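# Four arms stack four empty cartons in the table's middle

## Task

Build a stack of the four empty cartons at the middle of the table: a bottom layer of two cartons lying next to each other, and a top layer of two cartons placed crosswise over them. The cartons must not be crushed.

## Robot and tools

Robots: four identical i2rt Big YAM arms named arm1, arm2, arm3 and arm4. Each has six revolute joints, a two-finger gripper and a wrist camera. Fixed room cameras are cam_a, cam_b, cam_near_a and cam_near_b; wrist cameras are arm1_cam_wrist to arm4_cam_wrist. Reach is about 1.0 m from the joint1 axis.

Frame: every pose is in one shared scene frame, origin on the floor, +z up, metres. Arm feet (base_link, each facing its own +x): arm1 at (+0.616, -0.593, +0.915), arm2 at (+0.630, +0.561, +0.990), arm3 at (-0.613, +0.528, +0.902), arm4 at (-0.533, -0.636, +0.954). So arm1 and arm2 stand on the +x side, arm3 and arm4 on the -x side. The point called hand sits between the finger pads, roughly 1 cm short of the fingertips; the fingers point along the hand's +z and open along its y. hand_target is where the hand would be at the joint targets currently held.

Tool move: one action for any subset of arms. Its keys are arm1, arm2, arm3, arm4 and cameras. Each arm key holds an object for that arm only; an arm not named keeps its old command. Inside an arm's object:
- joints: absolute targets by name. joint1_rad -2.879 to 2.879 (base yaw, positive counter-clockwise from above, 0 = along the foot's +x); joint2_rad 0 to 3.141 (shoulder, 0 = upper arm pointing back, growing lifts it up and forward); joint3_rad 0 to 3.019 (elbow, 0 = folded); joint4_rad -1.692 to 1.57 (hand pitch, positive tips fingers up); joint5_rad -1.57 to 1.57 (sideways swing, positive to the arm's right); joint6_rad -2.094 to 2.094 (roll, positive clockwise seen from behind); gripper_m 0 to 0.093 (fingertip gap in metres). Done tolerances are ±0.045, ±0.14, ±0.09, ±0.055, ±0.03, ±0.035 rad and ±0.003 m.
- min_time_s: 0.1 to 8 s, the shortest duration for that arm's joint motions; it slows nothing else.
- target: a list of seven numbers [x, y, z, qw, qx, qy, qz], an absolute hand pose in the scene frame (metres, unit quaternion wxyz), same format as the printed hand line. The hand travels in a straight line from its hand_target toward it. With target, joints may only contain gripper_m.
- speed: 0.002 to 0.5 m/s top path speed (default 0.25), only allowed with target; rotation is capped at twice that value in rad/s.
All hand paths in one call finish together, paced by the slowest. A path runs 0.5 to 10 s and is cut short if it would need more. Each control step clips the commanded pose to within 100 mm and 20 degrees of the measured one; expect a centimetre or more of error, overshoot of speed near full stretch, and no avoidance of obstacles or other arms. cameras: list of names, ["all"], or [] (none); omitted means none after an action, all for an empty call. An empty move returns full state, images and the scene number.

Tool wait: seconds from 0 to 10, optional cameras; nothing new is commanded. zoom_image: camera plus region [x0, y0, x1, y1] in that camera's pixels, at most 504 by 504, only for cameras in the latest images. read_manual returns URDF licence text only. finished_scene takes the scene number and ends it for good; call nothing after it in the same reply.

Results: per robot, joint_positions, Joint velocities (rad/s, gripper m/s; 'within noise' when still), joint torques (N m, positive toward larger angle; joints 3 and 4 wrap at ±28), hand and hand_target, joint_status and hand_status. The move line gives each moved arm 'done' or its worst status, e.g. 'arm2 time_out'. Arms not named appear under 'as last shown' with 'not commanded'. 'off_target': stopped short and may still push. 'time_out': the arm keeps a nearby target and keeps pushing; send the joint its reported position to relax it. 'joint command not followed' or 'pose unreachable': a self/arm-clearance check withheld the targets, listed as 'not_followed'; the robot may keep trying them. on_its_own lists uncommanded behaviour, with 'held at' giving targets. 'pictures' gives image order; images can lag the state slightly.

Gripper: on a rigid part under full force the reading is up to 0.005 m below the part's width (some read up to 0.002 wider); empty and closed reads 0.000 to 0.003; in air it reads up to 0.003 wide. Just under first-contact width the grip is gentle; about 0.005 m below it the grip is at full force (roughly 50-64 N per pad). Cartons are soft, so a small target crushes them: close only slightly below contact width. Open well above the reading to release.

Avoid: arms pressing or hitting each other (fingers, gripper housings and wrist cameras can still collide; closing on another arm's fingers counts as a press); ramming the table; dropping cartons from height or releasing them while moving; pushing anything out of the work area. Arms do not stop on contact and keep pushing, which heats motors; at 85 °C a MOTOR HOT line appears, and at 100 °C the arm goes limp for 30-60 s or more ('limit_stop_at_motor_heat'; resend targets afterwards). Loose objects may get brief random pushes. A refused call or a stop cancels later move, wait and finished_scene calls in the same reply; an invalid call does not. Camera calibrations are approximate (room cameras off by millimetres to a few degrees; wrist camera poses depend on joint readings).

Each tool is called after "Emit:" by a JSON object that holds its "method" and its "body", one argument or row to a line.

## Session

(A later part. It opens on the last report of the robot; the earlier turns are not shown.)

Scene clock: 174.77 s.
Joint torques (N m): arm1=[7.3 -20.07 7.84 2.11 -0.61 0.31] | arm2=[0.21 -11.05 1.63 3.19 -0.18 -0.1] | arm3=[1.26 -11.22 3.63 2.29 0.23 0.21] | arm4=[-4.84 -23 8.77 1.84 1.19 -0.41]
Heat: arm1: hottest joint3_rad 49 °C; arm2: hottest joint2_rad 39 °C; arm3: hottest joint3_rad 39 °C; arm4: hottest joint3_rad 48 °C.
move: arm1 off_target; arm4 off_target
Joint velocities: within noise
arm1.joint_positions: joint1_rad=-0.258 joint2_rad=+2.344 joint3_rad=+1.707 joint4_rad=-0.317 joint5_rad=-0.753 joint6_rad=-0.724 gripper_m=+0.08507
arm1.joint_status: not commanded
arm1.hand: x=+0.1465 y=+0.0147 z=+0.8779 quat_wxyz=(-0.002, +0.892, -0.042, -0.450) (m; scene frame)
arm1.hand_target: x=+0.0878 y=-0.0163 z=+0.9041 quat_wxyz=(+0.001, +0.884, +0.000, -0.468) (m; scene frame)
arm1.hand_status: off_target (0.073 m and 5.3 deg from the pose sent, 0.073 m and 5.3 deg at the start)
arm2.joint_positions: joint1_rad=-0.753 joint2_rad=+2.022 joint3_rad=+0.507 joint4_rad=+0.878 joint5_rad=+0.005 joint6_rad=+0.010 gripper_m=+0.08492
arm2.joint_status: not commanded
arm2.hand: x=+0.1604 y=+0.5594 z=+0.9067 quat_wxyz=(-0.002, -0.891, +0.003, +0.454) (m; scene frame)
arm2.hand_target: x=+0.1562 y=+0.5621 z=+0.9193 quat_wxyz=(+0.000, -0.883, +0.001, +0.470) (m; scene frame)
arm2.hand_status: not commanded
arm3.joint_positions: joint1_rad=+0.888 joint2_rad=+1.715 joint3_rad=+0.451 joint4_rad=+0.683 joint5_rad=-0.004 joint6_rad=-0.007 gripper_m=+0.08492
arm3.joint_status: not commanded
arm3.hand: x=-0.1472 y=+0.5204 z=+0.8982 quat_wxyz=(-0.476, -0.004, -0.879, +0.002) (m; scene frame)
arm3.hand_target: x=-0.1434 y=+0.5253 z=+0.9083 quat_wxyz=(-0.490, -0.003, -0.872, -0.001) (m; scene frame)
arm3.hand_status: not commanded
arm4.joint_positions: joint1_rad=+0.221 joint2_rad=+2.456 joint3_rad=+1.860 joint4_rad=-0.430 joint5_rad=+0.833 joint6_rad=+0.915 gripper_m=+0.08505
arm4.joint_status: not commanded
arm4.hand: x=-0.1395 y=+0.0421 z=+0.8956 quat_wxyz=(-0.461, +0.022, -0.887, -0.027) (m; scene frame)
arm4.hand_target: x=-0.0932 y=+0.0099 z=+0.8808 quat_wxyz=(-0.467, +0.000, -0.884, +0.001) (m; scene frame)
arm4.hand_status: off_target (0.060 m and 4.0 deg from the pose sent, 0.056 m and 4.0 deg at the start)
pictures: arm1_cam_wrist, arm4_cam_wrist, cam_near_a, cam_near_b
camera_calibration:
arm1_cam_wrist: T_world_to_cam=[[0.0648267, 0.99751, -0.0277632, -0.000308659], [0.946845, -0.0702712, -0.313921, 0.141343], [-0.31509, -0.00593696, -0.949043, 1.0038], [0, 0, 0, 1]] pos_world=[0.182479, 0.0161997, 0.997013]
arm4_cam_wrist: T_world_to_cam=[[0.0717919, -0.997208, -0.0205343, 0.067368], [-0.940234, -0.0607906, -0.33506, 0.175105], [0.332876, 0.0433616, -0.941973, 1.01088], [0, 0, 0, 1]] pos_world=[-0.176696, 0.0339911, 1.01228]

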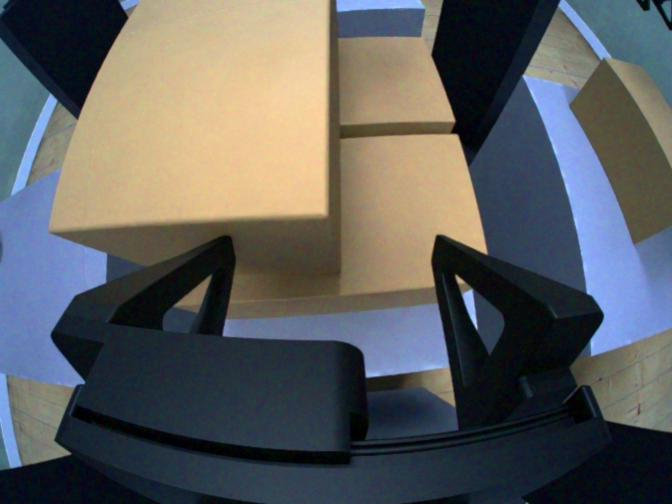

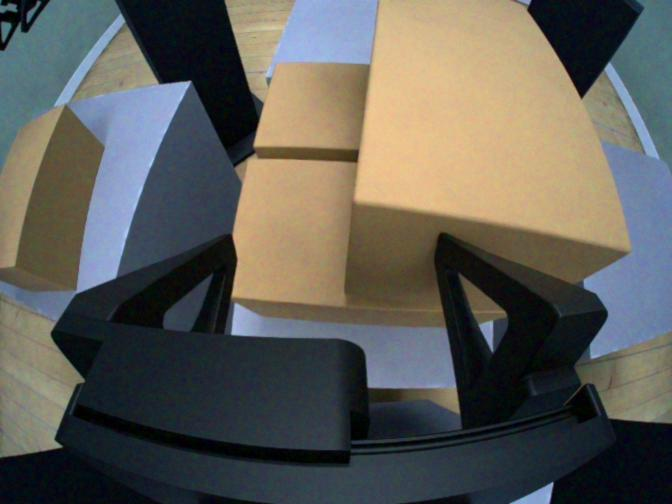

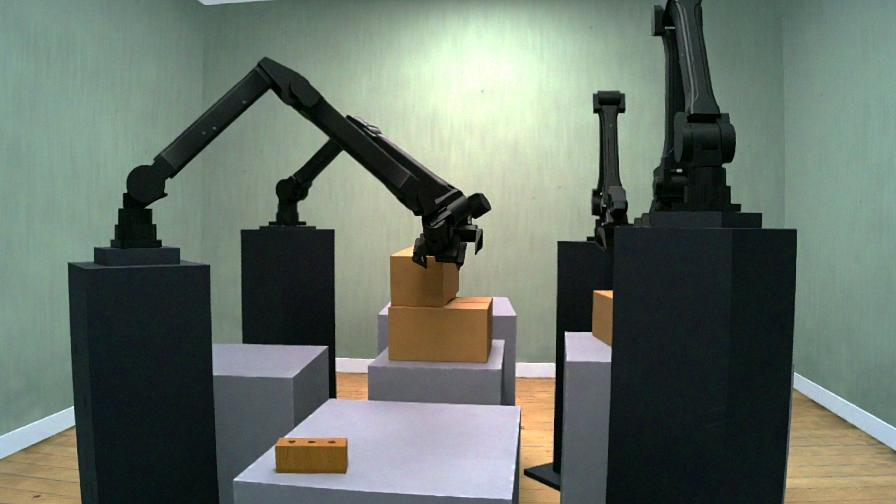

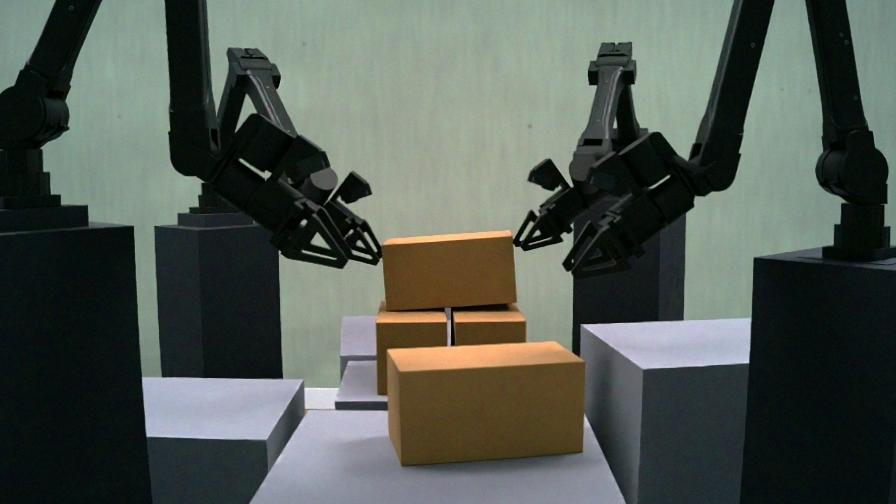

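Emit:
{"method": "move", "body": {
  "arm4": {"target":[-0.09,0.0,0.85,-0.468,0,-0.884,0],"speed":0.04},
  "cameras": ["arm1_cam_wrist","arm4_cam_wrist","cam_near_a","cam_near_b"]
}}

Emit:
{"method": "zoom_image", "body": {
  "camera": "cam_near_a",
  "region": [340, 200, 540, 380]
}}

Emit:
{"method": "zoom_image", "body": {
  "camera": "cam_near_b",
  "region": [330, 160, 580, 380]
}}

Scene clock: 176.97 s.
Joint torques (N m): arm1=[7.12 -20.01 7.86 2.11 -0.55 0.3] | arm2=[0.56 -10.99 1.63 3.04 -0.15 -0.16] | arm3=[1.26 -11.28 3.63 2.26 0.24 0.21] | arm4=[-5.19 -21.77 8.1 1.88 1.05 -0.45]
Heat: arm1: hottest joint3_rad 49 °C; arm2: hottest joint2_rad 39 °C; arm3: hottest joint3_rad 39 °C; arm4: hottest joint3_rad 48 °C.
move: arm4 off_target
Joint velocities: within noise
arm1.joint_positions: joint1_rad=-0.256 joint2_rad=+2.344 joint3_rad=+1.707 joint4_rad=-0.317 joint5_rad=-0.754 joint6_rad=-0.723 gripper_m=+0.08507
arm1.joint_status: not commanded
arm1.hand: x=+0.1450 y=+0.0135 z=+0.8780 quat_wxyz=(+0.000, +0.892, -0.041, -0.451) (m; scene frame)
arm1.hand_target: x=+0.0877 y=-0.0164 z=+0.9041 quat_wxyz=(+0.001, +0.884, +0.000, -0.468) (m; scene frame)
arm1.hand_status: not commanded
arm2, arm3: as last shown
arm4.joint_positions: joint1_rad=+0.221 joint2_rad=+2.466 joint3_rad=+1.818 joint4_rad=-0.355 joint5_rad=+0.833 joint6_rad=+0.914 gripper_m=+0.08505
arm4.joint_status: not commanded
arm4.hand: x=-0.1421 y=+0.0368 z=+0.8781 quat_wxyz=(-0.465, +0.018, -0.885, -0.036) (m; scene frame)
arm4.hand_target: x=-0.0944 y=-0.0026 z=+0.8515 quat_wxyz=(-0.467, +0.000, -0.884, +0.000) (m; scene frame)
arm4.hand_status: off_target (0.070 m and 4.6 deg from the pose sent, 0.079 m and 4.0 deg at the start)
pictures: arm1_cam_wrist, arm4_cam_wrist, cam_near_a, cam_near_b
camera_calibration:
arm1_cam_wrist: T_world_to_cam=[[0.0620955, 0.997647, -0.0290535, 0.00265933], [0.9467, -0.0680931, -0.314838, 0.14353], [-0.316075, -0.00795492, -0.948701, 1.00332], [0, 0, 0, 1]] pos_world=[0.181078, 0.0151017, 0.997112]
arm4_cam_wrist: T_world_to_cam=[[0.0741136, -0.996453, -0.0398665, 0.0792542], [-0.937437, -0.0559763, -0.343626, 0.174164], [0.340175, 0.0628397, -0.93826, 0.992615], [0, 0, 0, 1]] pos_world=[-0.180269, 0.0263465, 0.994338]

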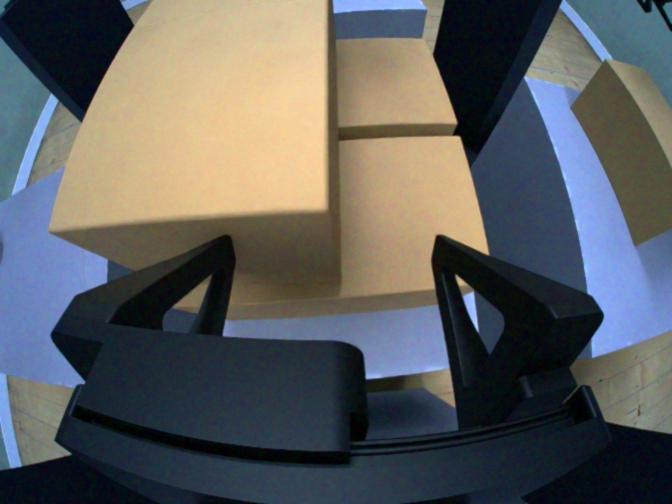

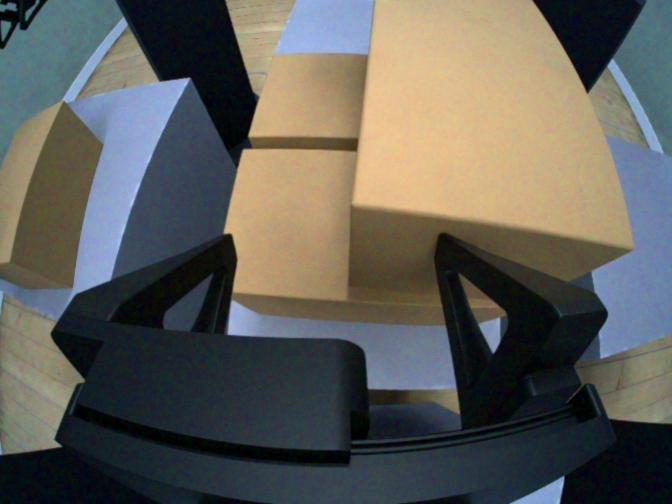

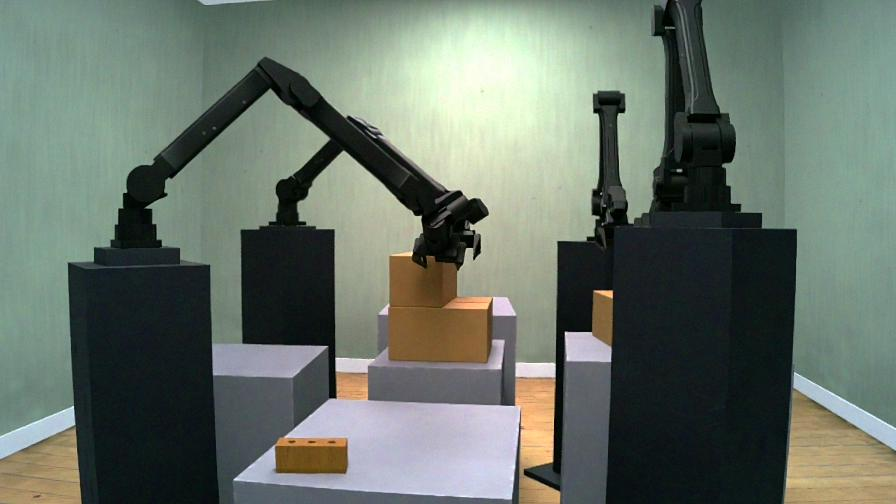

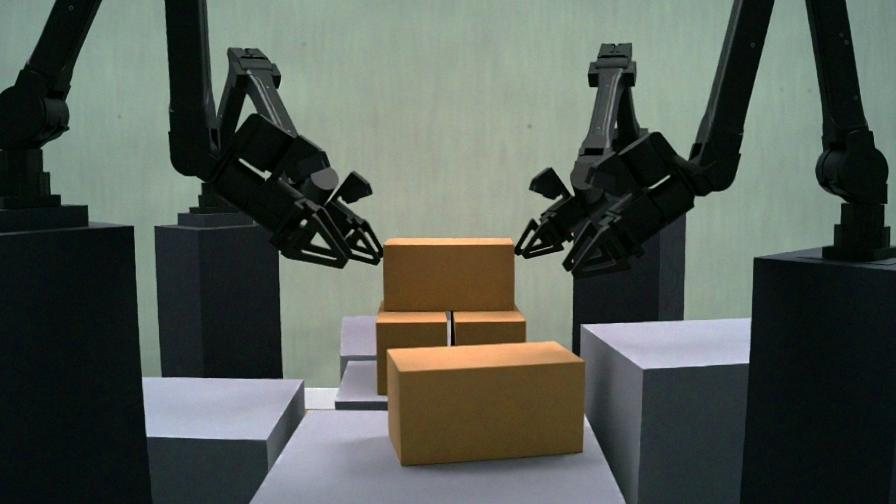

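Scaled by 2.520 from the camera's 896x504 image, which has a finer 1280x720 frame.

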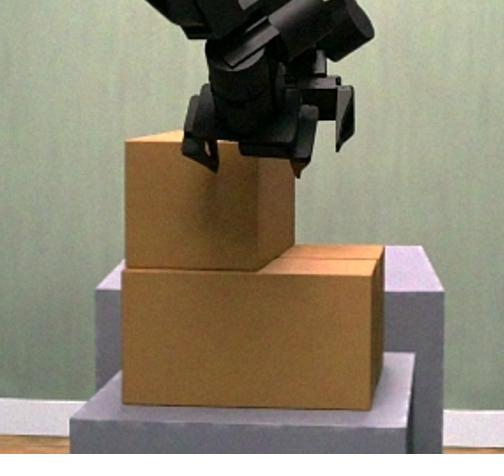

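Scaled by 2.016 from the camera's 896x504 image, which has a finer 1280x720 frame.

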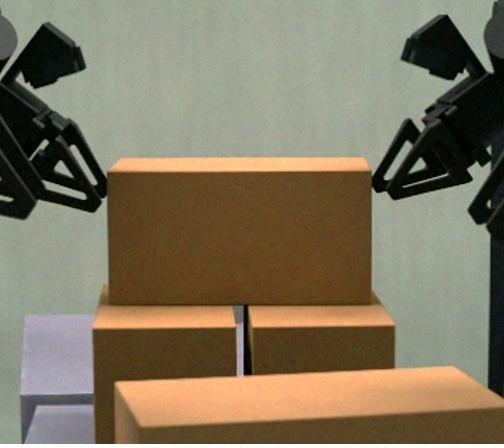

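Emit:
{"method": "move", "body": {
  "arm1": {"target":[0.14,0.012,0.895,0,0.884,0,-0.468],"speed":0.05},
  "arm4": {"target":[-0.14,0.034,0.89,-0.468,0,-0.884,0],"speed":0.05}
}}

Emit:
{"method": "move", "body": {
  "arm1": {"target":[0.27,0.0,0.92,0,0.884,0,-0.468],"speed":0.08},
  "arm4": {"target":[-0.27,0.02,0.92,-0.468,0,-0.884,0],"speed":0.08},
  "cameras": ["cam_near_a","cam_near_b","cam_b"]
}}

Emit:
{"method": "zoom_image", "body": {
  "camera": "cam_near_a",
  "region": [340, 200, 540, 380]
}}

Scene clock: 179.77 s.
Joint torques (N m): arm1=[-0.38 -19.31 7.95 0.68 -0.49 0.05] | arm2=[-0.09 -10.52 1.54 3.02 -0.2 -0.07] | arm3=[1.26 -11.16 3.64 2.28 0.23 0.21] | arm4=[0.09 -23.59 13.59 0.46 0.74 -0.06]
Heat: arm1: hottest joint3_rad 49 °C; arm2: hottest joint2_rad 39 °C; arm3: hottest joint3_rad 39 °C; arm4: hottest joint3_rad 48 °C.
move: arm1 off_target; arm4 off_target
Joint velocities: within noise
arm1.joint_positions: joint1_rad=-0.256 joint2_rad=+2.344 joint3_rad=+1.707 joint4_rad=-0.338 joint5_rad=-0.806 joint6_rad=-0.790 gripper_m=+0.08507
arm1.joint_status: not commanded
arm1.hand: x=+0.1427 y=+0.0043 z=+0.8809 quat_wxyz=(+0.008, +0.887, -0.007, -0.462) (m; scene frame)
arm1.hand_target: x=+0.1401 y=+0.0116 z=+0.8949 quat_wxyz=(+0.000, +0.884, +0.000, -0.468) (m; scene frame)
arm1.hand_status: off_target (0.016 m and 1.4 deg from the pose sent, 0.018 m and 5.2 deg at the start)
arm2, arm3: as last shown
arm4.joint_positions: joint1_rad=+0.224 joint2_rad=+2.466 joint3_rad=+1.836 joint4_rad=-0.506 joint5_rad=+0.884 joint6_rad=+0.980 gripper_m=+0.08505
arm4.joint_status: not commanded
arm4.hand: x=-0.1457 y=+0.0158 z=+0.8772 quat_wxyz=(-0.461, +0.011, -0.887, +0.016) (m; scene frame)
arm4.hand_target: x=-0.1406 y=+0.0329 z=+0.8906 quat_wxyz=(-0.468, +0.000, -0.884, -0.001) (m; scene frame)
arm4.hand_status: off_target (0.023 m and 2.4 deg from the pose sent, 0.012 m and 4.6 deg at the start)
pictures: none

Scene clock: 182.27 s.
Joint torques (N m): arm1=[-0.97 -19.19 5.64 0.49 -0.56 0.04] | arm2=[0.03 -10.99 1.54 3.07 -0.17 -0.11] | arm3=[1.26 -11.16 3.64 2.26 0.23 0.21] | arm4=[0.73 -24.47 7.23 0.2 0.77 -0.09]
Heat: arm1: hottest joint3_rad 49 °C; arm2: hottest joint2_rad 38 °C; arm3: hottest joint3_rad 39 °C; arm4: hottest joint3_rad 48 °C.
move: arm1 off_target; arm4 done
Joint velocities: within noise
arm1.joint_positions: joint1_rad=-0.422 joint2_rad=+2.205 joint3_rad=+1.521 joint4_rad=-0.458 joint5_rad=-0.894 joint6_rad=-1.018 gripper_m=+0.08507
arm1.joint_status: not commanded
arm1.hand: x=+0.2646 y=-0.0031 z=+0.9021 quat_wxyz=(+0.010, +0.886, -0.003, -0.464) (m; scene frame)
arm1.hand_target: x=+0.2699 y=+0.0000 z=+0.9195 quat_wxyz=(+0.000, +0.884, +0.000, -0.468) (m; scene frame)
arm1.hand_status: off_target (0.019 m and 1.2 deg from the pose sent, 0.133 m and 1.4 deg at the start)
arm2, arm3: as last shown
arm4.joint_positions: joint1_rad=+0.393 joint2_rad=+2.361 joint3_rad=+1.753 joint4_rad=-0.700 joint5_rad=+0.948 joint6_rad=+1.252 gripper_m=+0.08505
arm4.joint_status: not commanded
arm4.hand: x=-0.2634 y=+0.0228 z=+0.9161 quat_wxyz=(-0.468, -0.002, -0.884, +0.000) (m; scene frame)
arm4.hand_target: x=-0.2699 y=+0.0201 z=+0.9198 quat_wxyz=(-0.468, +0.000, -0.884, +0.000) (m; scene frame)
arm4.hand_status: done (0.008 m and 0.2 deg from the pose sent, 0.132 m and 2.4 deg at the start)
pictures: cam_b, cam_near_a, cam_near_b

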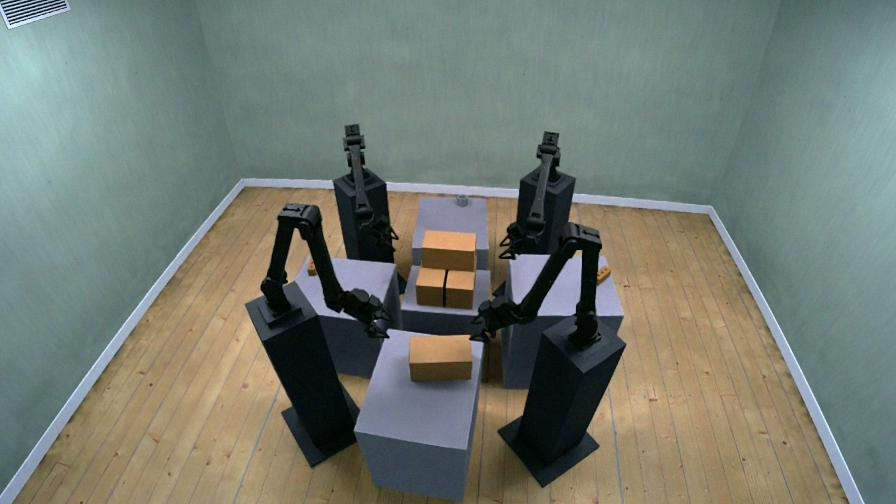

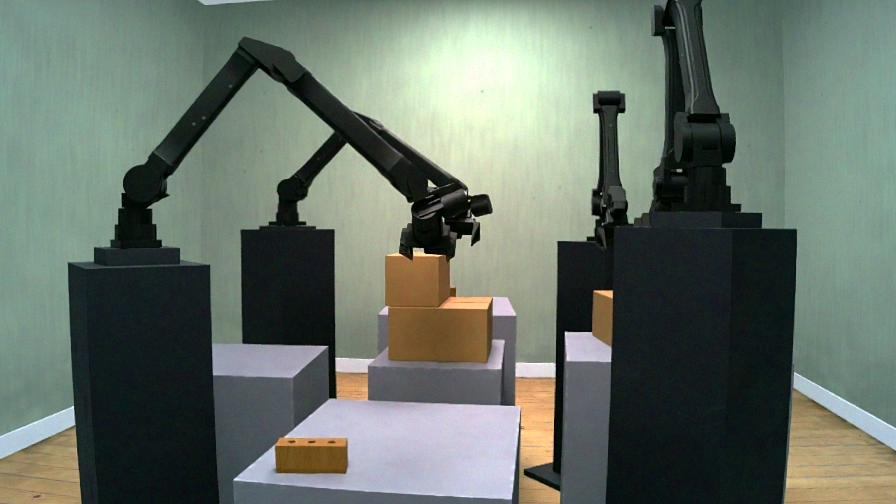

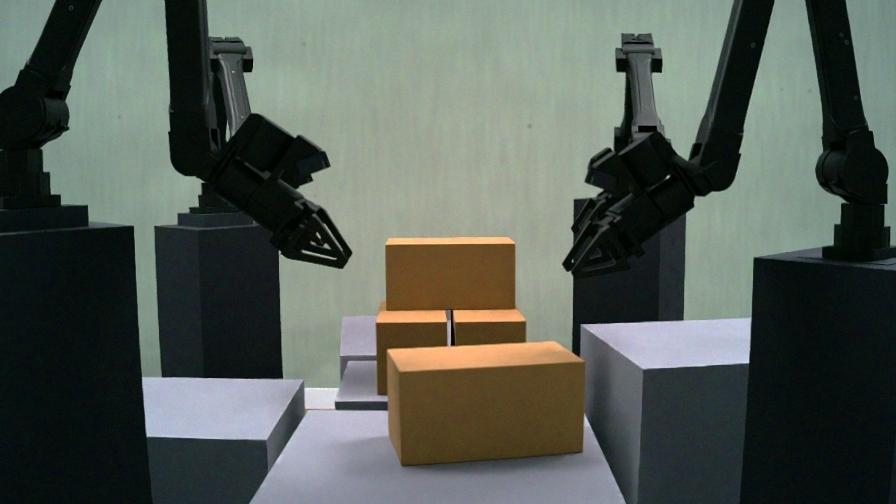

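Scaled by 2.520 from the camera's 896x504 image, which has a finer 1280x720 frame.

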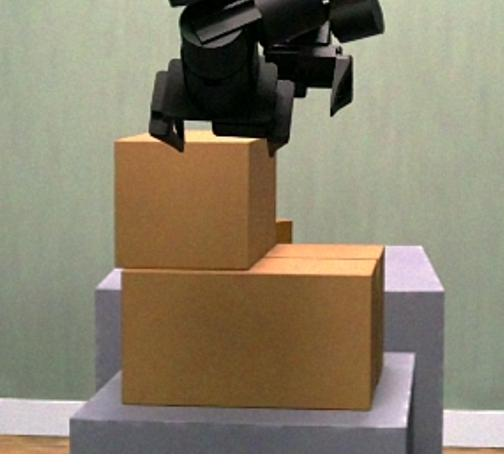

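Emit:
{"method": "move", "body": {
  "arm1": {"target":[0.30,-0.35,1.05,0,0.884,0,-0.468],"speed":0.2},
  "arm4": {"target":[-0.30,-0.35,1.05,-0.468,0,-0.884,0],"speed":0.2},
  "arm2": {"target":[0.24,0.5,0.90,0,-0.884,0,0.468],"speed":0.1},
  "arm3": {"target":[-0.24,0.5,0.90,-0.468,0,-0.884,0],"speed":0.1},
  "cameras": ["cam_near_a","arm2_cam_wrist","arm3_cam_wrist","cam_b"]
}}

Scene clock: 185.93 s.
Joint torques (N m): arm1=[1.14 -6.3 6.38 0.85 -0.19 0.16] | arm2=[1.67 -6.95 -0.61 3 0.28 0.09] | arm3=[-0.85 -8.12 2.85 2.19 -0.15 0.05] | arm4=[-0.97 -8.53 6.84 0.44 0.55 -0.25]
Heat: arm1: hottest joint3_rad 48 °C; arm2: hottest joint2_rad 38 °C; arm3: hottest joint3_rad 39 °C; arm4: hottest joint3_rad 47 °C.
move: arm1 done; arm2 done; arm3 done; arm4 off_target
Joint velocities: within noise
arm1.joint_positions: joint1_rad=-0.158 joint2_rad=+1.179 joint3_rad=+0.568 joint4_rad=-0.256 joint5_rad=-0.743 joint6_rad=-0.678 gripper_m=+0.08507
arm1.joint_status: not commanded
arm1.hand: x=+0.3015 y=-0.3430 z=+1.0480 quat_wxyz=(-0.003, +0.884, -0.003, -0.468) (m; scene frame)
arm1.hand_target: x=+0.3000 y=-0.3500 z=+1.0499 quat_wxyz=(+0.000, +0.884, +0.000, -0.468) (m; scene frame)
arm1.hand_status: done (0.007 m and 0.5 deg from the pose sent, 0.379 m and 1.2 deg at the start)
arm2.joint_positions: joint1_rad=-0.523 joint2_rad=+2.089 joint3_rad=+0.329 joint4_rad=+1.138 joint5_rad=+0.198 joint6_rad=+0.131 gripper_m=+0.08492
arm2.joint_status: not commanded
arm2.hand: x=+0.2365 y=+0.5024 z=+0.9016 quat_wxyz=(+0.003, -0.884, -0.001, +0.467) (m; scene frame)
arm2.hand_target: x=+0.2400 y=+0.5001 z=+0.9001 quat_wxyz=(+0.000, -0.884, +0.000, +0.468) (m; scene frame)
arm2.hand_status: done (0.005 m and 0.4 deg from the pose sent, 0.100 m and 1.9 deg at the start)
arm3.joint_positions: joint1_rad=+0.803 joint2_rad=+1.573 joint3_rad=+0.214 joint4_rad=+0.728 joint5_rad=-0.090 joint6_rad=-0.062 gripper_m=+0.08492
arm3.joint_status: not commanded
arm3.hand: x=-0.2430 y=+0.5052 z=+0.8926 quat_wxyz=(-0.456, +0.001, -0.890, -0.005) (m; scene frame)
arm3.hand_target: x=-0.2400 y=+0.5000 z=+0.8999 quat_wxyz=(-0.468, +0.000, -0.884, +0.000) (m; scene frame)
arm3.hand_status: done (0.010 m and 1.7 deg from the pose sent, 0.095 m and 1.2 deg at the start)
arm4.joint_positions: joint1_rad=+0.297 joint2_rad=+1.305 joint3_rad=+0.589 joint4_rad=-0.438 joint5_rad=+0.914 joint6_rad=+1.079 gripper_m=+0.08505
arm4.joint_status: not commanded
arm4.hand: x=-0.3022 y=-0.3399 z=+1.0528 quat_wxyz=(-0.470, +0.000, -0.882, -0.010) (m; scene frame)
arm4.hand_target: x=-0.3001 y=-0.3499 z=+1.0498 quat_wxyz=(-0.468, +0.000, -0.884, +0.000) (m; scene frame)
arm4.hand_status: off_target (0.011 m and 1.2 deg from the pose sent, 0.398 m and 0.2 deg at the start)
pictures: arm2_cam_wrist, arm3_cam_wrist, cam_b, cam_near_a
camera_calibration:
arm2_cam_wrist: T_world_to_cam=[[-0.00136177, 0.999986, 0.00507945, -0.506097], [0.936183, 0.00306034, -0.3515, 0.0989895], [-0.351511, 0.00427663, -0.936174, 1.05015], [0, 0, 0, 1]] pos_world=[0.275779, 0.501296, 1.02049]
arm3_cam_wrist: T_world_to_cam=[[0.0101624, -0.999945, -0.0025628, 0.509452], [-0.942975, -0.00873065, -0.332748, 0.0766835], [0.332707, 0.00579819, -0.943012, 1.04243], [0, 0, 0, 1]] pos_world=[-0.27969, 0.50405, 1.00984]

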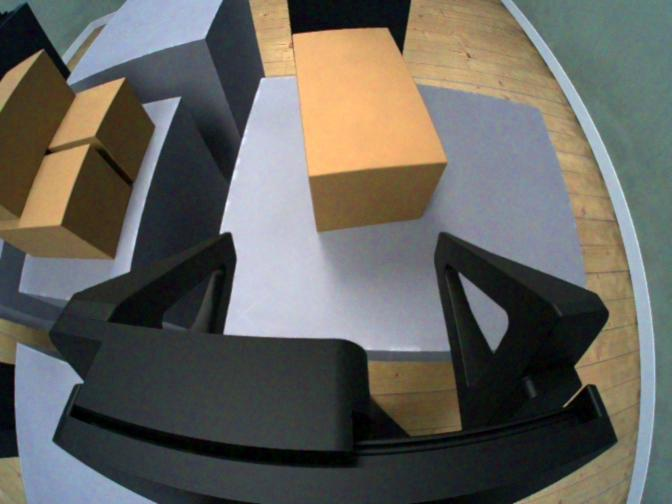

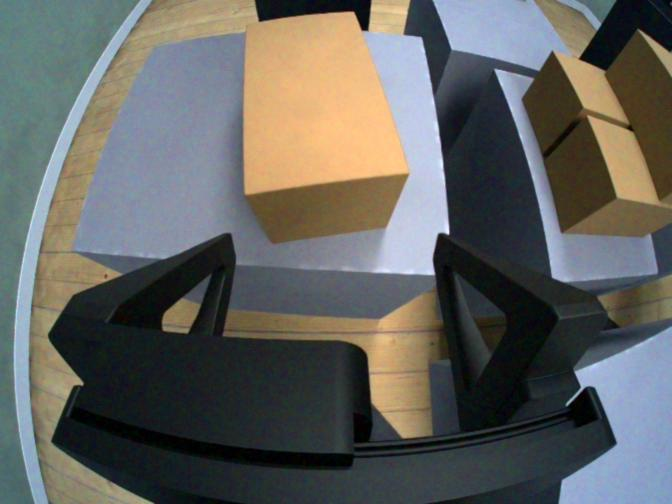

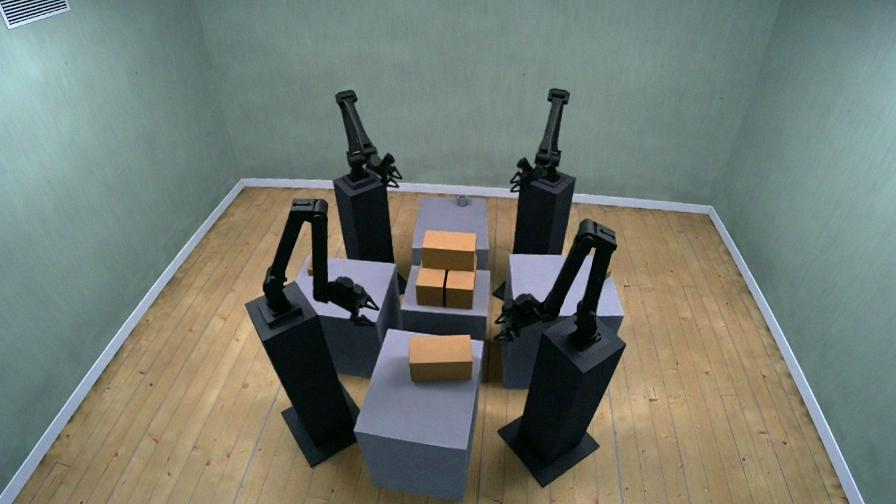

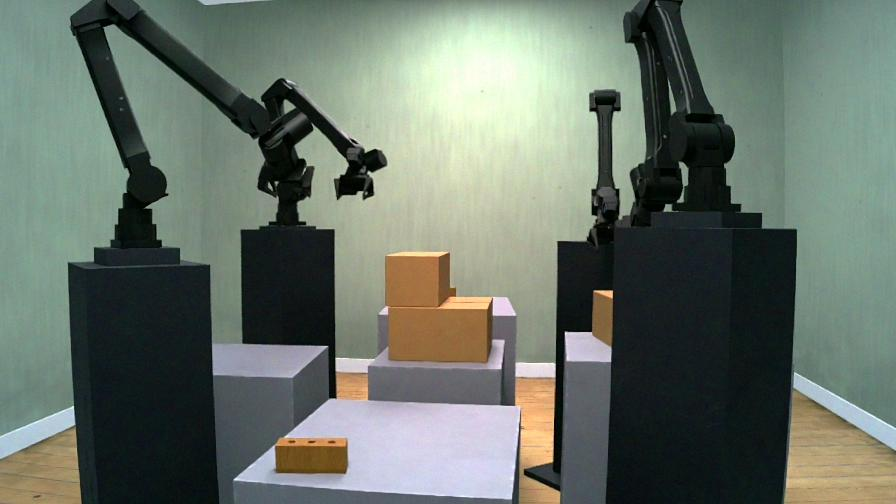

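Emit:
{"method": "move", "body": {
  "arm2": {"target":[0.17,0.527,0.745,0,-0.884,0,0.468],"speed":0.12},
  "arm3": {"target":[-0.20,0.53,0.745,-0.468,0,-0.884,0],"speed":0.12},
  "arm1": {"joints":{"joint1_rad":0.18,"joint2_rad":0.62,"joint3_rad":1.4,"joint4_rad":-1.4,"joint5_rad":0.1,"joint6_rad":0.3},"min_time_s":4},
  "arm4": {"joints":{"joint1_rad":-0.39,"joint2_rad":0.62,"joint3_rad":1.4,"joint4_rad":-1.28,"joint5_rad":-0.27,"joint6_rad":0.3},"min_time_s":4}
}}

Emit:
{"method": "move", "body": {
  "arm2": {"target":[0.135,0.525,0.745,0,-0.884,0,0.468],"speed":0.05},
  "arm3": {"target":[-0.162,0.533,0.745,-0.468,0,-0.884,0],"speed":0.05},
  "cameras": ["cam_near_b","arm2_cam_wrist","arm3_cam_wrist"]
}}

Scene clock: 193.50 s.
Joint torques (N m): arm1=[1.2 1.38 10.21 1.2 0.21 0.14] | arm2=[-0.21 -9.76 -0.81 3 -0.12 -0.13] | arm3=[1.44 -10.93 -1.31 2.28 0.23 0.21] | arm4=[-1.2 1.67 13.14 1.32 -0.05 -0.3]
Heat: arm1: hottest joint3_rad 49 °C; arm2: hottest joint2_rad 38 °C; arm3: hottest joint3_rad 38 °C; arm4: hottest joint3_rad 48 °C.
move: arm1 done; arm2 done; arm3 done; arm4 done
Joint velocities: within noise
arm1.joint_positions: joint1_rad=+0.164 joint2_rad=+0.622 joint3_rad=+1.350 joint4_rad=-1.391 joint5_rad=+0.097 joint6_rad=+0.293 gripper_m=+0.08507
arm1.joint_status: all done
arm1.hand: x=+0.4398 y=-0.4380 z=+1.4233 quat_wxyz=(-0.119, +0.791, -0.425, -0.423) (m; scene frame)
arm1.hand_target: x=+0.4440 y=-0.4449 z=+1.4457 quat_wxyz=(-0.119, +0.783, -0.419, -0.444) (m; scene frame)
arm1.hand_status: not commanded
arm2.joint_positions: joint1_rad=-0.640 joint2_rad=+2.633 joint3_rad=+0.716 joint4_rad=+1.296 joint5_rad=+0.095 joint6_rad=+0.071 gripper_m=+0.08492
arm2.joint_status: not commanded
arm2.hand: x=+0.1716 y=+0.5234 z=+0.7463 quat_wxyz=(-0.002, -0.887, +0.001, +0.462) (m; scene frame)
arm2.hand_target: x=+0.1701 y=+0.5270 z=+0.7451 quat_wxyz=(+0.000, -0.884, +0.000, +0.468) (m; scene frame)
arm2.hand_status: done (0.004 m and 0.7 deg from the pose sent, 0.172 m and 0.4 deg at the start)
arm3.joint_positions: joint1_rad=+0.899 joint2_rad=+2.384 joint3_rad=+0.451 joint4_rad=+1.321 joint5_rad=+0.005 joint6_rad=-0.006 gripper_m=+0.08492
arm3.joint_status: not commanded
arm3.hand: x=-0.2011 y=+0.5249 z=+0.7449 quat_wxyz=(-0.463, -0.002, -0.886, +0.003) (m; scene frame)
arm3.hand_target: x=-0.2000 y=+0.5300 z=+0.7451 quat_wxyz=(-0.468, +0.000, -0.884, +0.000) (m; scene frame)
arm3.hand_status: done (0.005 m and 0.8 deg from the pose sent, 0.156 m and 1.7 deg at the start)
arm4.joint_positions: joint1_rad=-0.374 joint2_rad=+0.621 joint3_rad=+1.353 joint4_rad=-1.271 joint5_rad=-0.268 joint6_rad=+0.309 gripper_m=+0.08505
arm4.joint_status: all done
arm4.hand: x=-0.3598 y=-0.4584 z=+1.4913 quat_wxyz=(-0.386, +0.197, -0.841, -0.323) (m; scene frame)
arm4.hand_target: x=-0.3639 y=-0.4656 z=+1.5128 quat_wxyz=(-0.406, +0.195, -0.832, -0.325) (m; scene frame)
arm4.hand_status: not commanded
pictures: none

Scene clock: 194.90 s.
Joint torques (N m): arm1=[1.2 1.26 10.21 1.18 0.2 0.14] | arm2=[0.15 -12.75 -0.16 1.54 -0.08 -0.12] | arm3=[1.49 -13.45 -0.4 1.21 0.24 0.21] | arm4=[-1.2 1.55 13.11 1.25 -0.05 -0.28]
Heat: arm1: hottest joint3_rad 49 °C; arm2: hottest joint2_rad 38 °C; arm3: hottest joint3_rad 38 °C; arm4: hottest joint3_rad 48 °C.
move: arm2 off_target; arm3 done
Joint velocities: within noise
arm1, arm4: as last shown
arm2.joint_positions: joint1_rad=-0.644 joint2_rad=+2.633 joint3_rad=+0.791 joint4_rad=+1.219 joint5_rad=+0.091 joint6_rad=+0.068 gripper_m=+0.08492
arm2.joint_status: not commanded
arm2.hand: x=+0.1447 y=+0.5213 z=+0.7373 quat_wxyz=(-0.002, -0.887, +0.000, +0.461) (m; scene frame)
arm2.hand_target: x=+0.1351 y=+0.5250 z=+0.7451 quat_wxyz=(+0.000, -0.884, +0.000, +0.468) (m; scene frame)
arm2.hand_status: off_target (0.013 m and 0.9 deg from the pose sent, 0.037 m and 0.8 deg at the start)
arm3.joint_positions: joint1_rad=+0.908 joint2_rad=+2.362 joint3_rad=+0.535 joint4_rad=+1.215 joint5_rad=+0.013 joint6_rad=-0.001 gripper_m=+0.08492
arm3.joint_status: not commanded
arm3.hand: x=-0.1678 y=+0.5274 z=+0.7394 quat_wxyz=(-0.462, -0.002, -0.887, +0.003) (m; scene frame)
arm3.hand_target: x=-0.1620 y=+0.5331 z=+0.7451 quat_wxyz=(-0.468, +0.000, -0.884, +0.000) (m; scene frame)
arm3.hand_status: done (0.010 m and 0.8 deg from the pose sent, 0.040 m and 0.8 deg at the start)
pictures: arm2_cam_wrist, arm3_cam_wrist, cam_near_b
camera_calibration:
arm2_cam_wrist: T_world_to_cam=[[-0.00420236, 0.999982, -0.00423951, -0.516986], [0.940353, 0.00250951, -0.34019, 0.118439], [-0.340173, -0.00541623, -0.940347, 0.870529], [0, 0, 0, 1]] pos_world=[0.182583, 0.521395, 0.856699]
arm3_cam_wrist: T_world_to_cam=[[-0.00327574, -0.99996, 0.0083682, 0.520169], [-0.937941, 0.000170415, -0.346794, 0.10327], [0.346779, -0.00898488, -0.937904, 0.879269], [0, 0, 0, 1]] pos_world=[-0.206346, 0.52803, 0.85613]

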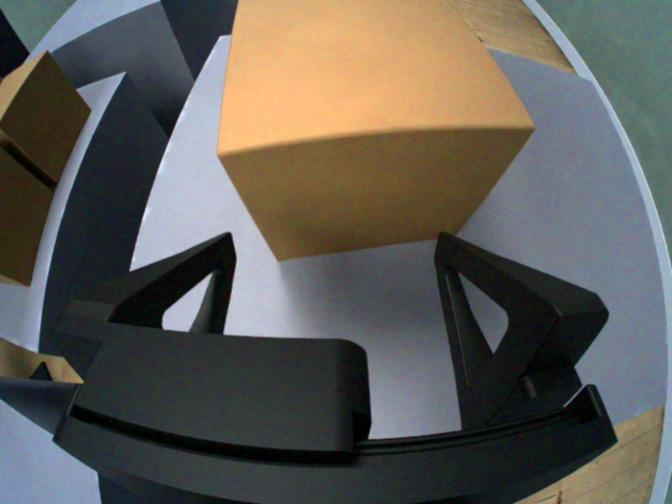

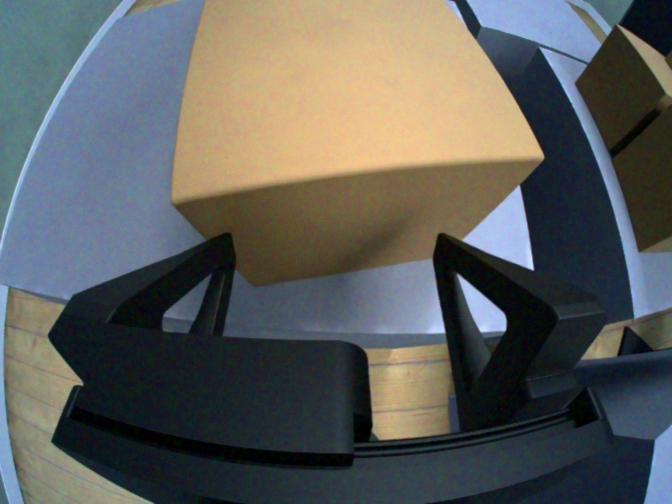

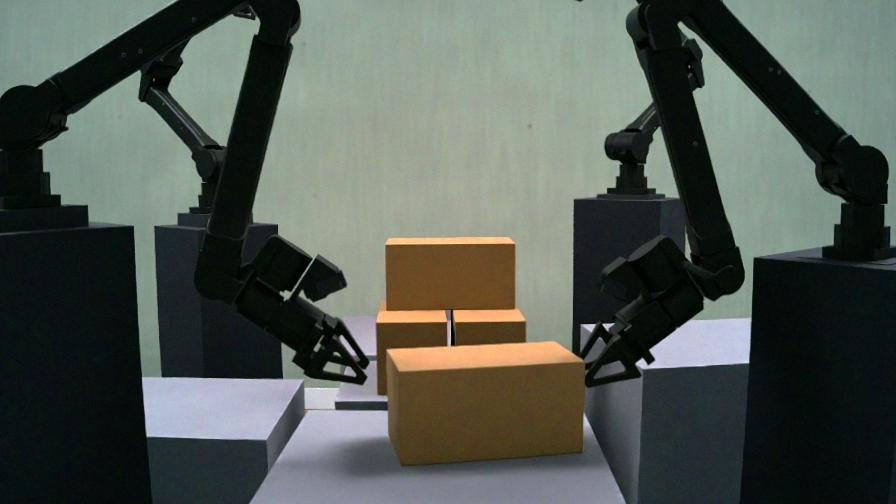

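Emit:
{"method": "move", "body": {
  "arm2": {"target":[0.105,0.528,0.749,0,-0.884,0,0.468],"speed":0.05},
  "arm3": {"target":[-0.135,0.543,0.751,-0.468,0,-0.884,0],"speed":0.05}
}}

Emit:
{"method": "move", "body": {
  "arm2": {"target":[0.07,0.528,0.752,0,-0.884,0,0.468],"speed":0.05},
  "arm3": {"target":[-0.10,0.543,0.756,-0.468,0,-0.884,0],"speed":0.05},
  "cameras": ["cam_near_b","arm2_cam_wrist","arm3_cam_wrist"]
}}

Scene clock: 197.33 s.
Joint torques (N m): arm1=[1.2 1.26 10.21 1.18 0.2 0.15] | arm2=[-0.38 -13.68 0.99 1.91 0.01 -0.09] | arm3=[1.26 -14.15 0.75 1.21 0.33 0.2] | arm4=[-1.14 1.85 13.08 1.35 -0.04 -0.29]
Heat: arm1: hottest joint3_rad 48 °C; arm2: hottest joint2_rad 39 °C; arm3: hottest joint2_rad 37 °C; arm4: hottest joint3_rad 49 °C.
move: arm2 off_target; arm3 off_target
Joint velocities: within noise
arm1, arm4: as last shown
arm2.joint_positions: joint1_rad=-0.657 joint2_rad=+2.612 joint3_rad=+0.843 joint4_rad=+1.128 joint5_rad=+0.076 joint6_rad=+0.057 gripper_m=+0.08492
arm2.joint_status: not commanded
arm2.hand: x=+0.1225 y=+0.5228 z=+0.7350 quat_wxyz=(-0.003, -0.891, -0.003, +0.453) (m; scene frame)
arm2.hand_target: x=+0.1054 y=+0.5280 z=+0.7492 quat_wxyz=(+0.000, -0.884, +0.000, +0.468) (m; scene frame)
arm2.hand_status: off_target (0.023 m and 2.0 deg from the pose sent, 0.042 m and 0.9 deg at the start)
arm3.joint_positions: joint1_rad=+0.939 joint2_rad=+2.324 joint3_rad=+0.583 joint4_rad=+1.114 joint5_rad=+0.034 joint6_rad=+0.013 gripper_m=+0.08492
arm3.joint_status: not commanded
arm3.hand: x=-0.1461 y=+0.5381 z=+0.7415 quat_wxyz=(-0.456, +0.001, -0.890, +0.003) (m; scene frame)
arm3.hand_target: x=-0.1352 y=+0.5431 z=+0.7510 quat_wxyz=(-0.468, +0.000, -0.884, +0.000) (m; scene frame)
arm3.hand_status: off_target (0.015 m and 1.5 deg from the pose sent, 0.038 m and 0.9 deg at the start)
pictures: none

Scene clock: 198.63 s.
Joint torques (N m): arm1=[1.26 1.26 10.21 1.17 0.2 0.14] | arm2=[0.03 -15.33 5.37 2.1 -0.1 -0.13] | arm3=[0.91 -15.03 4.34 1.66 0.27 0.21] | arm4=[-1.08 1.61 13.11 1.26 -0.05 -0.29]
Heat: arm1: hottest joint3_rad 48 °C; arm2: hottest joint2_rad 39 °C; arm3: hottest joint2_rad 37 °C; arm4: hottest joint3_rad 49 °C.
move: arm2 off_target; arm3 off_target
Joint velocities: within noise
arm1, arm4: as last shown
arm2.joint_positions: joint1_rad=-0.662 joint2_rad=+2.601 joint3_rad=+0.871 joint4_rad=+1.024 joint5_rad=+0.072 joint6_rad=+0.053 gripper_m=+0.08492
arm2.joint_status: not commanded
arm2.hand: x=+0.1198 y=+0.5247 z=+0.7232 quat_wxyz=(+0.001, -0.906, -0.004, +0.423) (m; scene frame)
arm2.hand_target: x=+0.0728 y=+0.5285 z=+0.7547 quat_wxyz=(+0.001, -0.884, +0.000, +0.468) (m; scene frame)
arm2.hand_status: off_target (0.058 m and 5.8 deg from the pose sent, 0.055 m and 1.9 deg at the start)
arm3.joint_positions: joint1_rad=+0.939 joint2_rad=+2.298 joint3_rad=+0.611 joint4_rad=+0.996 joint5_rad=+0.032 joint6_rad=+0.013 gripper_m=+0.08492
arm3.joint_status: not commanded
arm3.hand: x=-0.1419 y=+0.5386 z=+0.7339 quat_wxyz=(-0.427, +0.002, -0.904, +0.003) (m; scene frame)
arm3.hand_target: x=-0.1024 y=+0.5431 z=+0.7582 quat_wxyz=(-0.468, +0.000, -0.884, +0.000) (m; scene frame)
arm3.hand_status: off_target (0.048 m and 5.2 deg from the pose sent, 0.049 m and 1.5 deg at the start)
pictures: arm2_cam_wrist, arm3_cam_wrist, cam_near_b
camera_calibration:
arm2_cam_wrist: T_world_to_cam=[[-0.00939159, 0.999946, 0.00445039, -0.526249], [0.965794, 0.010224, -0.259109, 0.071433], [-0.25914, 0.00186472, -0.965838, 0.853725], [0, 0, 0, 1]] pos_world=[0.147302, 0.523898, 0.845411]
arm3_cam_wrist: T_world_to_cam=[[0.00416432, -0.999938, 0.0103669, 0.53105], [-0.962266, -0.00682768, -0.272026, 0.0711194], [0.272079, -0.00884294, -0.962234, 0.872516], [0, 0, 0, 1]] pos_world=[-0.171169, 0.539218, 0.853406]

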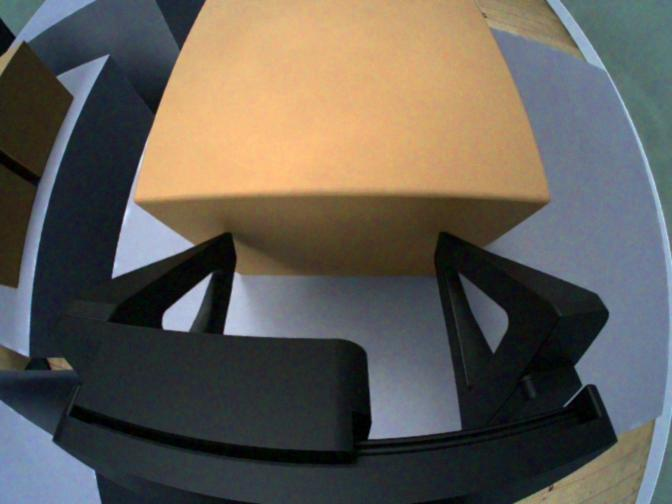

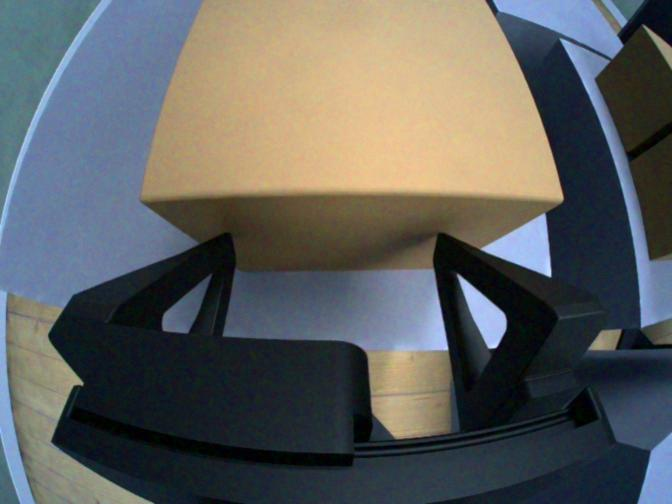

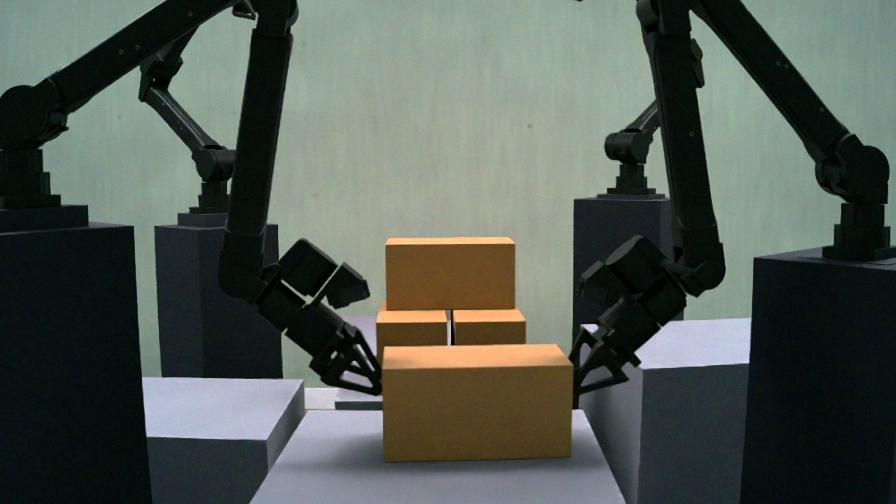

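Emit:
{"method": "move", "body": {
  "arm2": {"target":[0.056,0.528,0.80,0,-0.884,0,0.468],"speed":0.05},
  "arm3": {"target":[-0.083,0.543,0.802,-0.468,0,-0.884,0],"speed":0.05}
}}

Emit:
{"method": "move", "body": {
  "arm2": {"target":[0.056,0.528,0.93,0,-0.884,0,0.468],"speed":0.08},
  "arm3": {"target":[-0.083,0.543,0.932,-0.468,0,-0.884,0],"speed":0.08},
  "cameras": ["cam_near_b","arm2_cam_wrist","arm3_cam_wrist"]
}}

Scene clock: 201.00 s.
Joint torques (N m): arm1=[1.26 1.26 10.19 1.18 0.21 0.14] | arm2=[-0.5 -17.79 4.7 3.04 -0.08 -0.12] | arm3=[0.85 -17.26 5.44 2.86 0.32 0.28] | arm4=[-1.03 1.44 13.14 1.28 -0.05 -0.28]
Heat: arm1: hottest joint3_rad 48 °C; arm2: hottest joint2_rad 39 °C; arm3: hottest joint2_rad 37 °C; arm4: hottest joint3_rad 50 °C.
move: arm2 off_target; arm3 off_target
Joint velocities: within noise
arm1, arm4: as last shown
arm2.joint_positions: joint1_rad=-0.664 joint2_rad=+2.497 joint3_rad=+0.844 joint4_rad=+0.900 joint5_rad=+0.070 joint6_rad=+0.053 gripper_m=+0.08492
arm2.joint_status: not commanded
arm2.hand: x=+0.1143 y=+0.5248 z=+0.7479 quat_wxyz=(+0.002, -0.916, -0.005, +0.402) (m; scene frame)
arm2.hand_target: x=+0.0598 y=+0.5287 z=+0.8015 quat_wxyz=(+0.001, -0.884, +0.000, +0.468) (m; scene frame)
arm2.hand_status: off_target (0.078 m and 8.4 deg from the pose sent, 0.100 m and 5.8 deg at the start)
arm3.joint_positions: joint1_rad=+0.939 joint2_rad=+2.173 joint3_rad=+0.598 joint4_rad=+0.816 joint5_rad=+0.029 joint6_rad=+0.007 gripper_m=+0.08492
arm3.joint_status: not commanded
arm3.hand: x=-0.1422 y=+0.5391 z=+0.7548 quat_wxyz=(-0.396, +0.006, -0.918, +0.003) (m; scene frame)
arm3.hand_target: x=-0.0876 y=+0.5430 z=+0.8048 quat_wxyz=(-0.468, +0.000, -0.884, -0.001) (m; scene frame)
arm3.hand_status: off_target (0.076 m and 9.1 deg from the pose sent, 0.090 m and 5.2 deg at the start)
pictures: none

Scene clock: 203.27 s.
Joint torques (N m): arm1=[1.26 1.32 10.19 1.18 0.2 0.15] | arm2=[-0.44 -14.62 8.2 3.37 -0.09 -0.09] | arm3=[0.73 -14.8 10.03 3.12 0.39 0.29] | arm4=[-0.91 1.67 13.09 1.24 -0.05 -0.29]
Heat: arm1: hottest joint3_rad 48 °C; arm2: hottest joint2_rad 39 °C; arm3: hottest joint2_rad 38 °C; arm4: hottest joint3_rad 50 °C.
move: arm2 off_target; arm3 off_target
Joint velocities: within noise
arm1, arm4: as last shown
arm2.joint_positions: joint1_rad=-0.665 joint2_rad=+2.081 joint3_rad=+0.712 joint4_rad=+0.620 joint5_rad=+0.070 joint6_rad=+0.053 gripper_m=+0.08492
arm2.joint_status: not commanded
arm2.hand: x=+0.1060 y=+0.5243 z=+0.8794 quat_wxyz=(+0.002, -0.915, -0.005, +0.404) (m; scene frame)
arm2.hand_target: x=+0.0601 y=+0.5287 z=+0.9317 quat_wxyz=(+0.001, -0.884, +0.000, +0.468) (m; scene frame)
arm2.hand_status: off_target (0.071 m and 8.1 deg from the pose sent, 0.191 m and 8.4 deg at the start)
arm3.joint_positions: joint1_rad=+0.939 joint2_rad=+1.720 joint3_rad=+0.540 joint4_rad=+0.391 joint5_rad=+0.028 joint6_rad=+0.007 gripper_m=+0.08492
arm3.joint_status: not commanded
arm3.hand: x=-0.1479 y=+0.5386 z=+0.8689 quat_wxyz=(-0.382, +0.006, -0.924, +0.003) (m; scene frame)
arm3.hand_target: x=-0.0909 y=+0.5429 z=+0.9355 quat_wxyz=(-0.468, +0.000, -0.884, -0.001) (m; scene frame)
arm3.hand_status: off_target (0.091 m and 10.9 deg from the pose sent, 0.187 m and 9.1 deg at the start)
pictures: arm2_cam_wrist, arm3_cam_wrist, cam_near_b
camera_calibration:
arm2_cam_wrist: T_world_to_cam=[[-0.00905944, 0.999938, 0.0065044, -0.528423], [0.975725, 0.0102631, -0.218757, 0.0885713], [-0.218811, 0.00436469, -0.975758, 1.00415], [0, 0, 0, 1]] pos_world=[0.12851, 0.523098, 1.00262]
arm3_cam_wrist: T_world_to_cam=[[0.0132809, -0.999802, 0.0148485, 0.527075], [-0.984115, -0.0156988, -0.176838, 0.0209244], [0.177036, -0.012264, -0.984128, 1.01069], [0, 0, 0, 1]] pos_world=[-0.165337, 0.539694, 0.990523]

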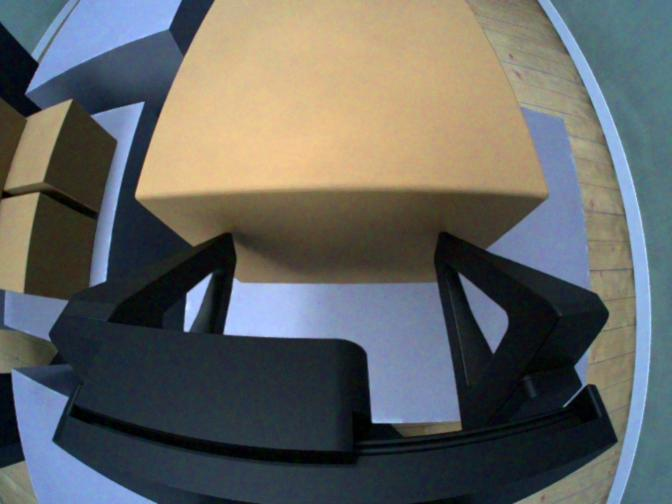

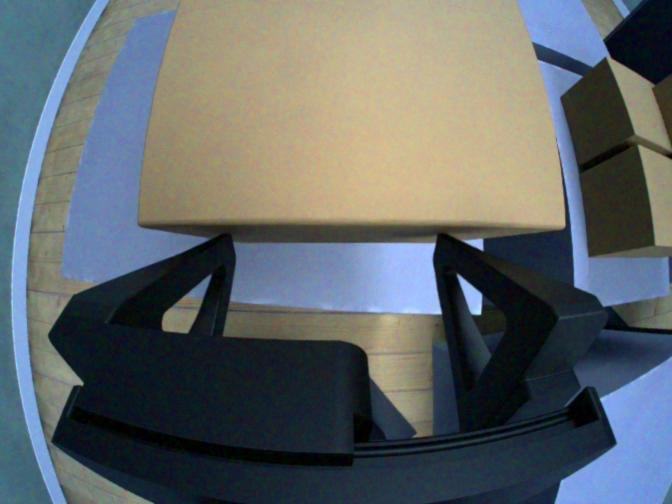

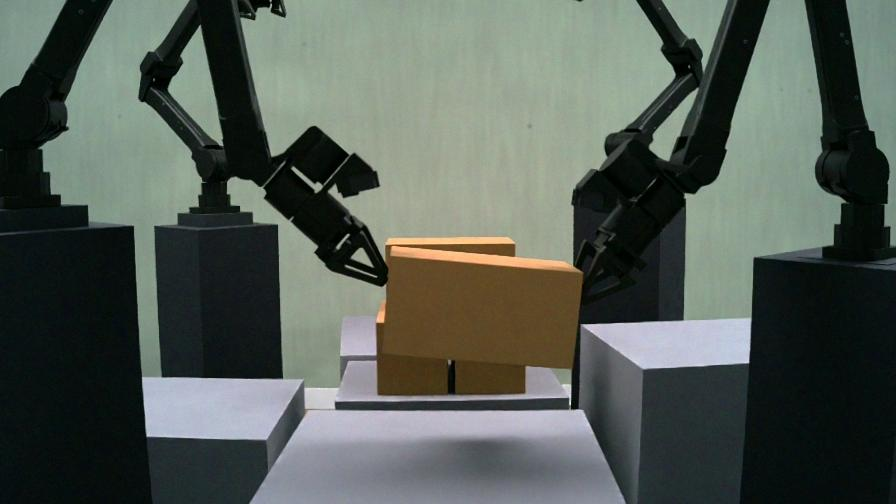

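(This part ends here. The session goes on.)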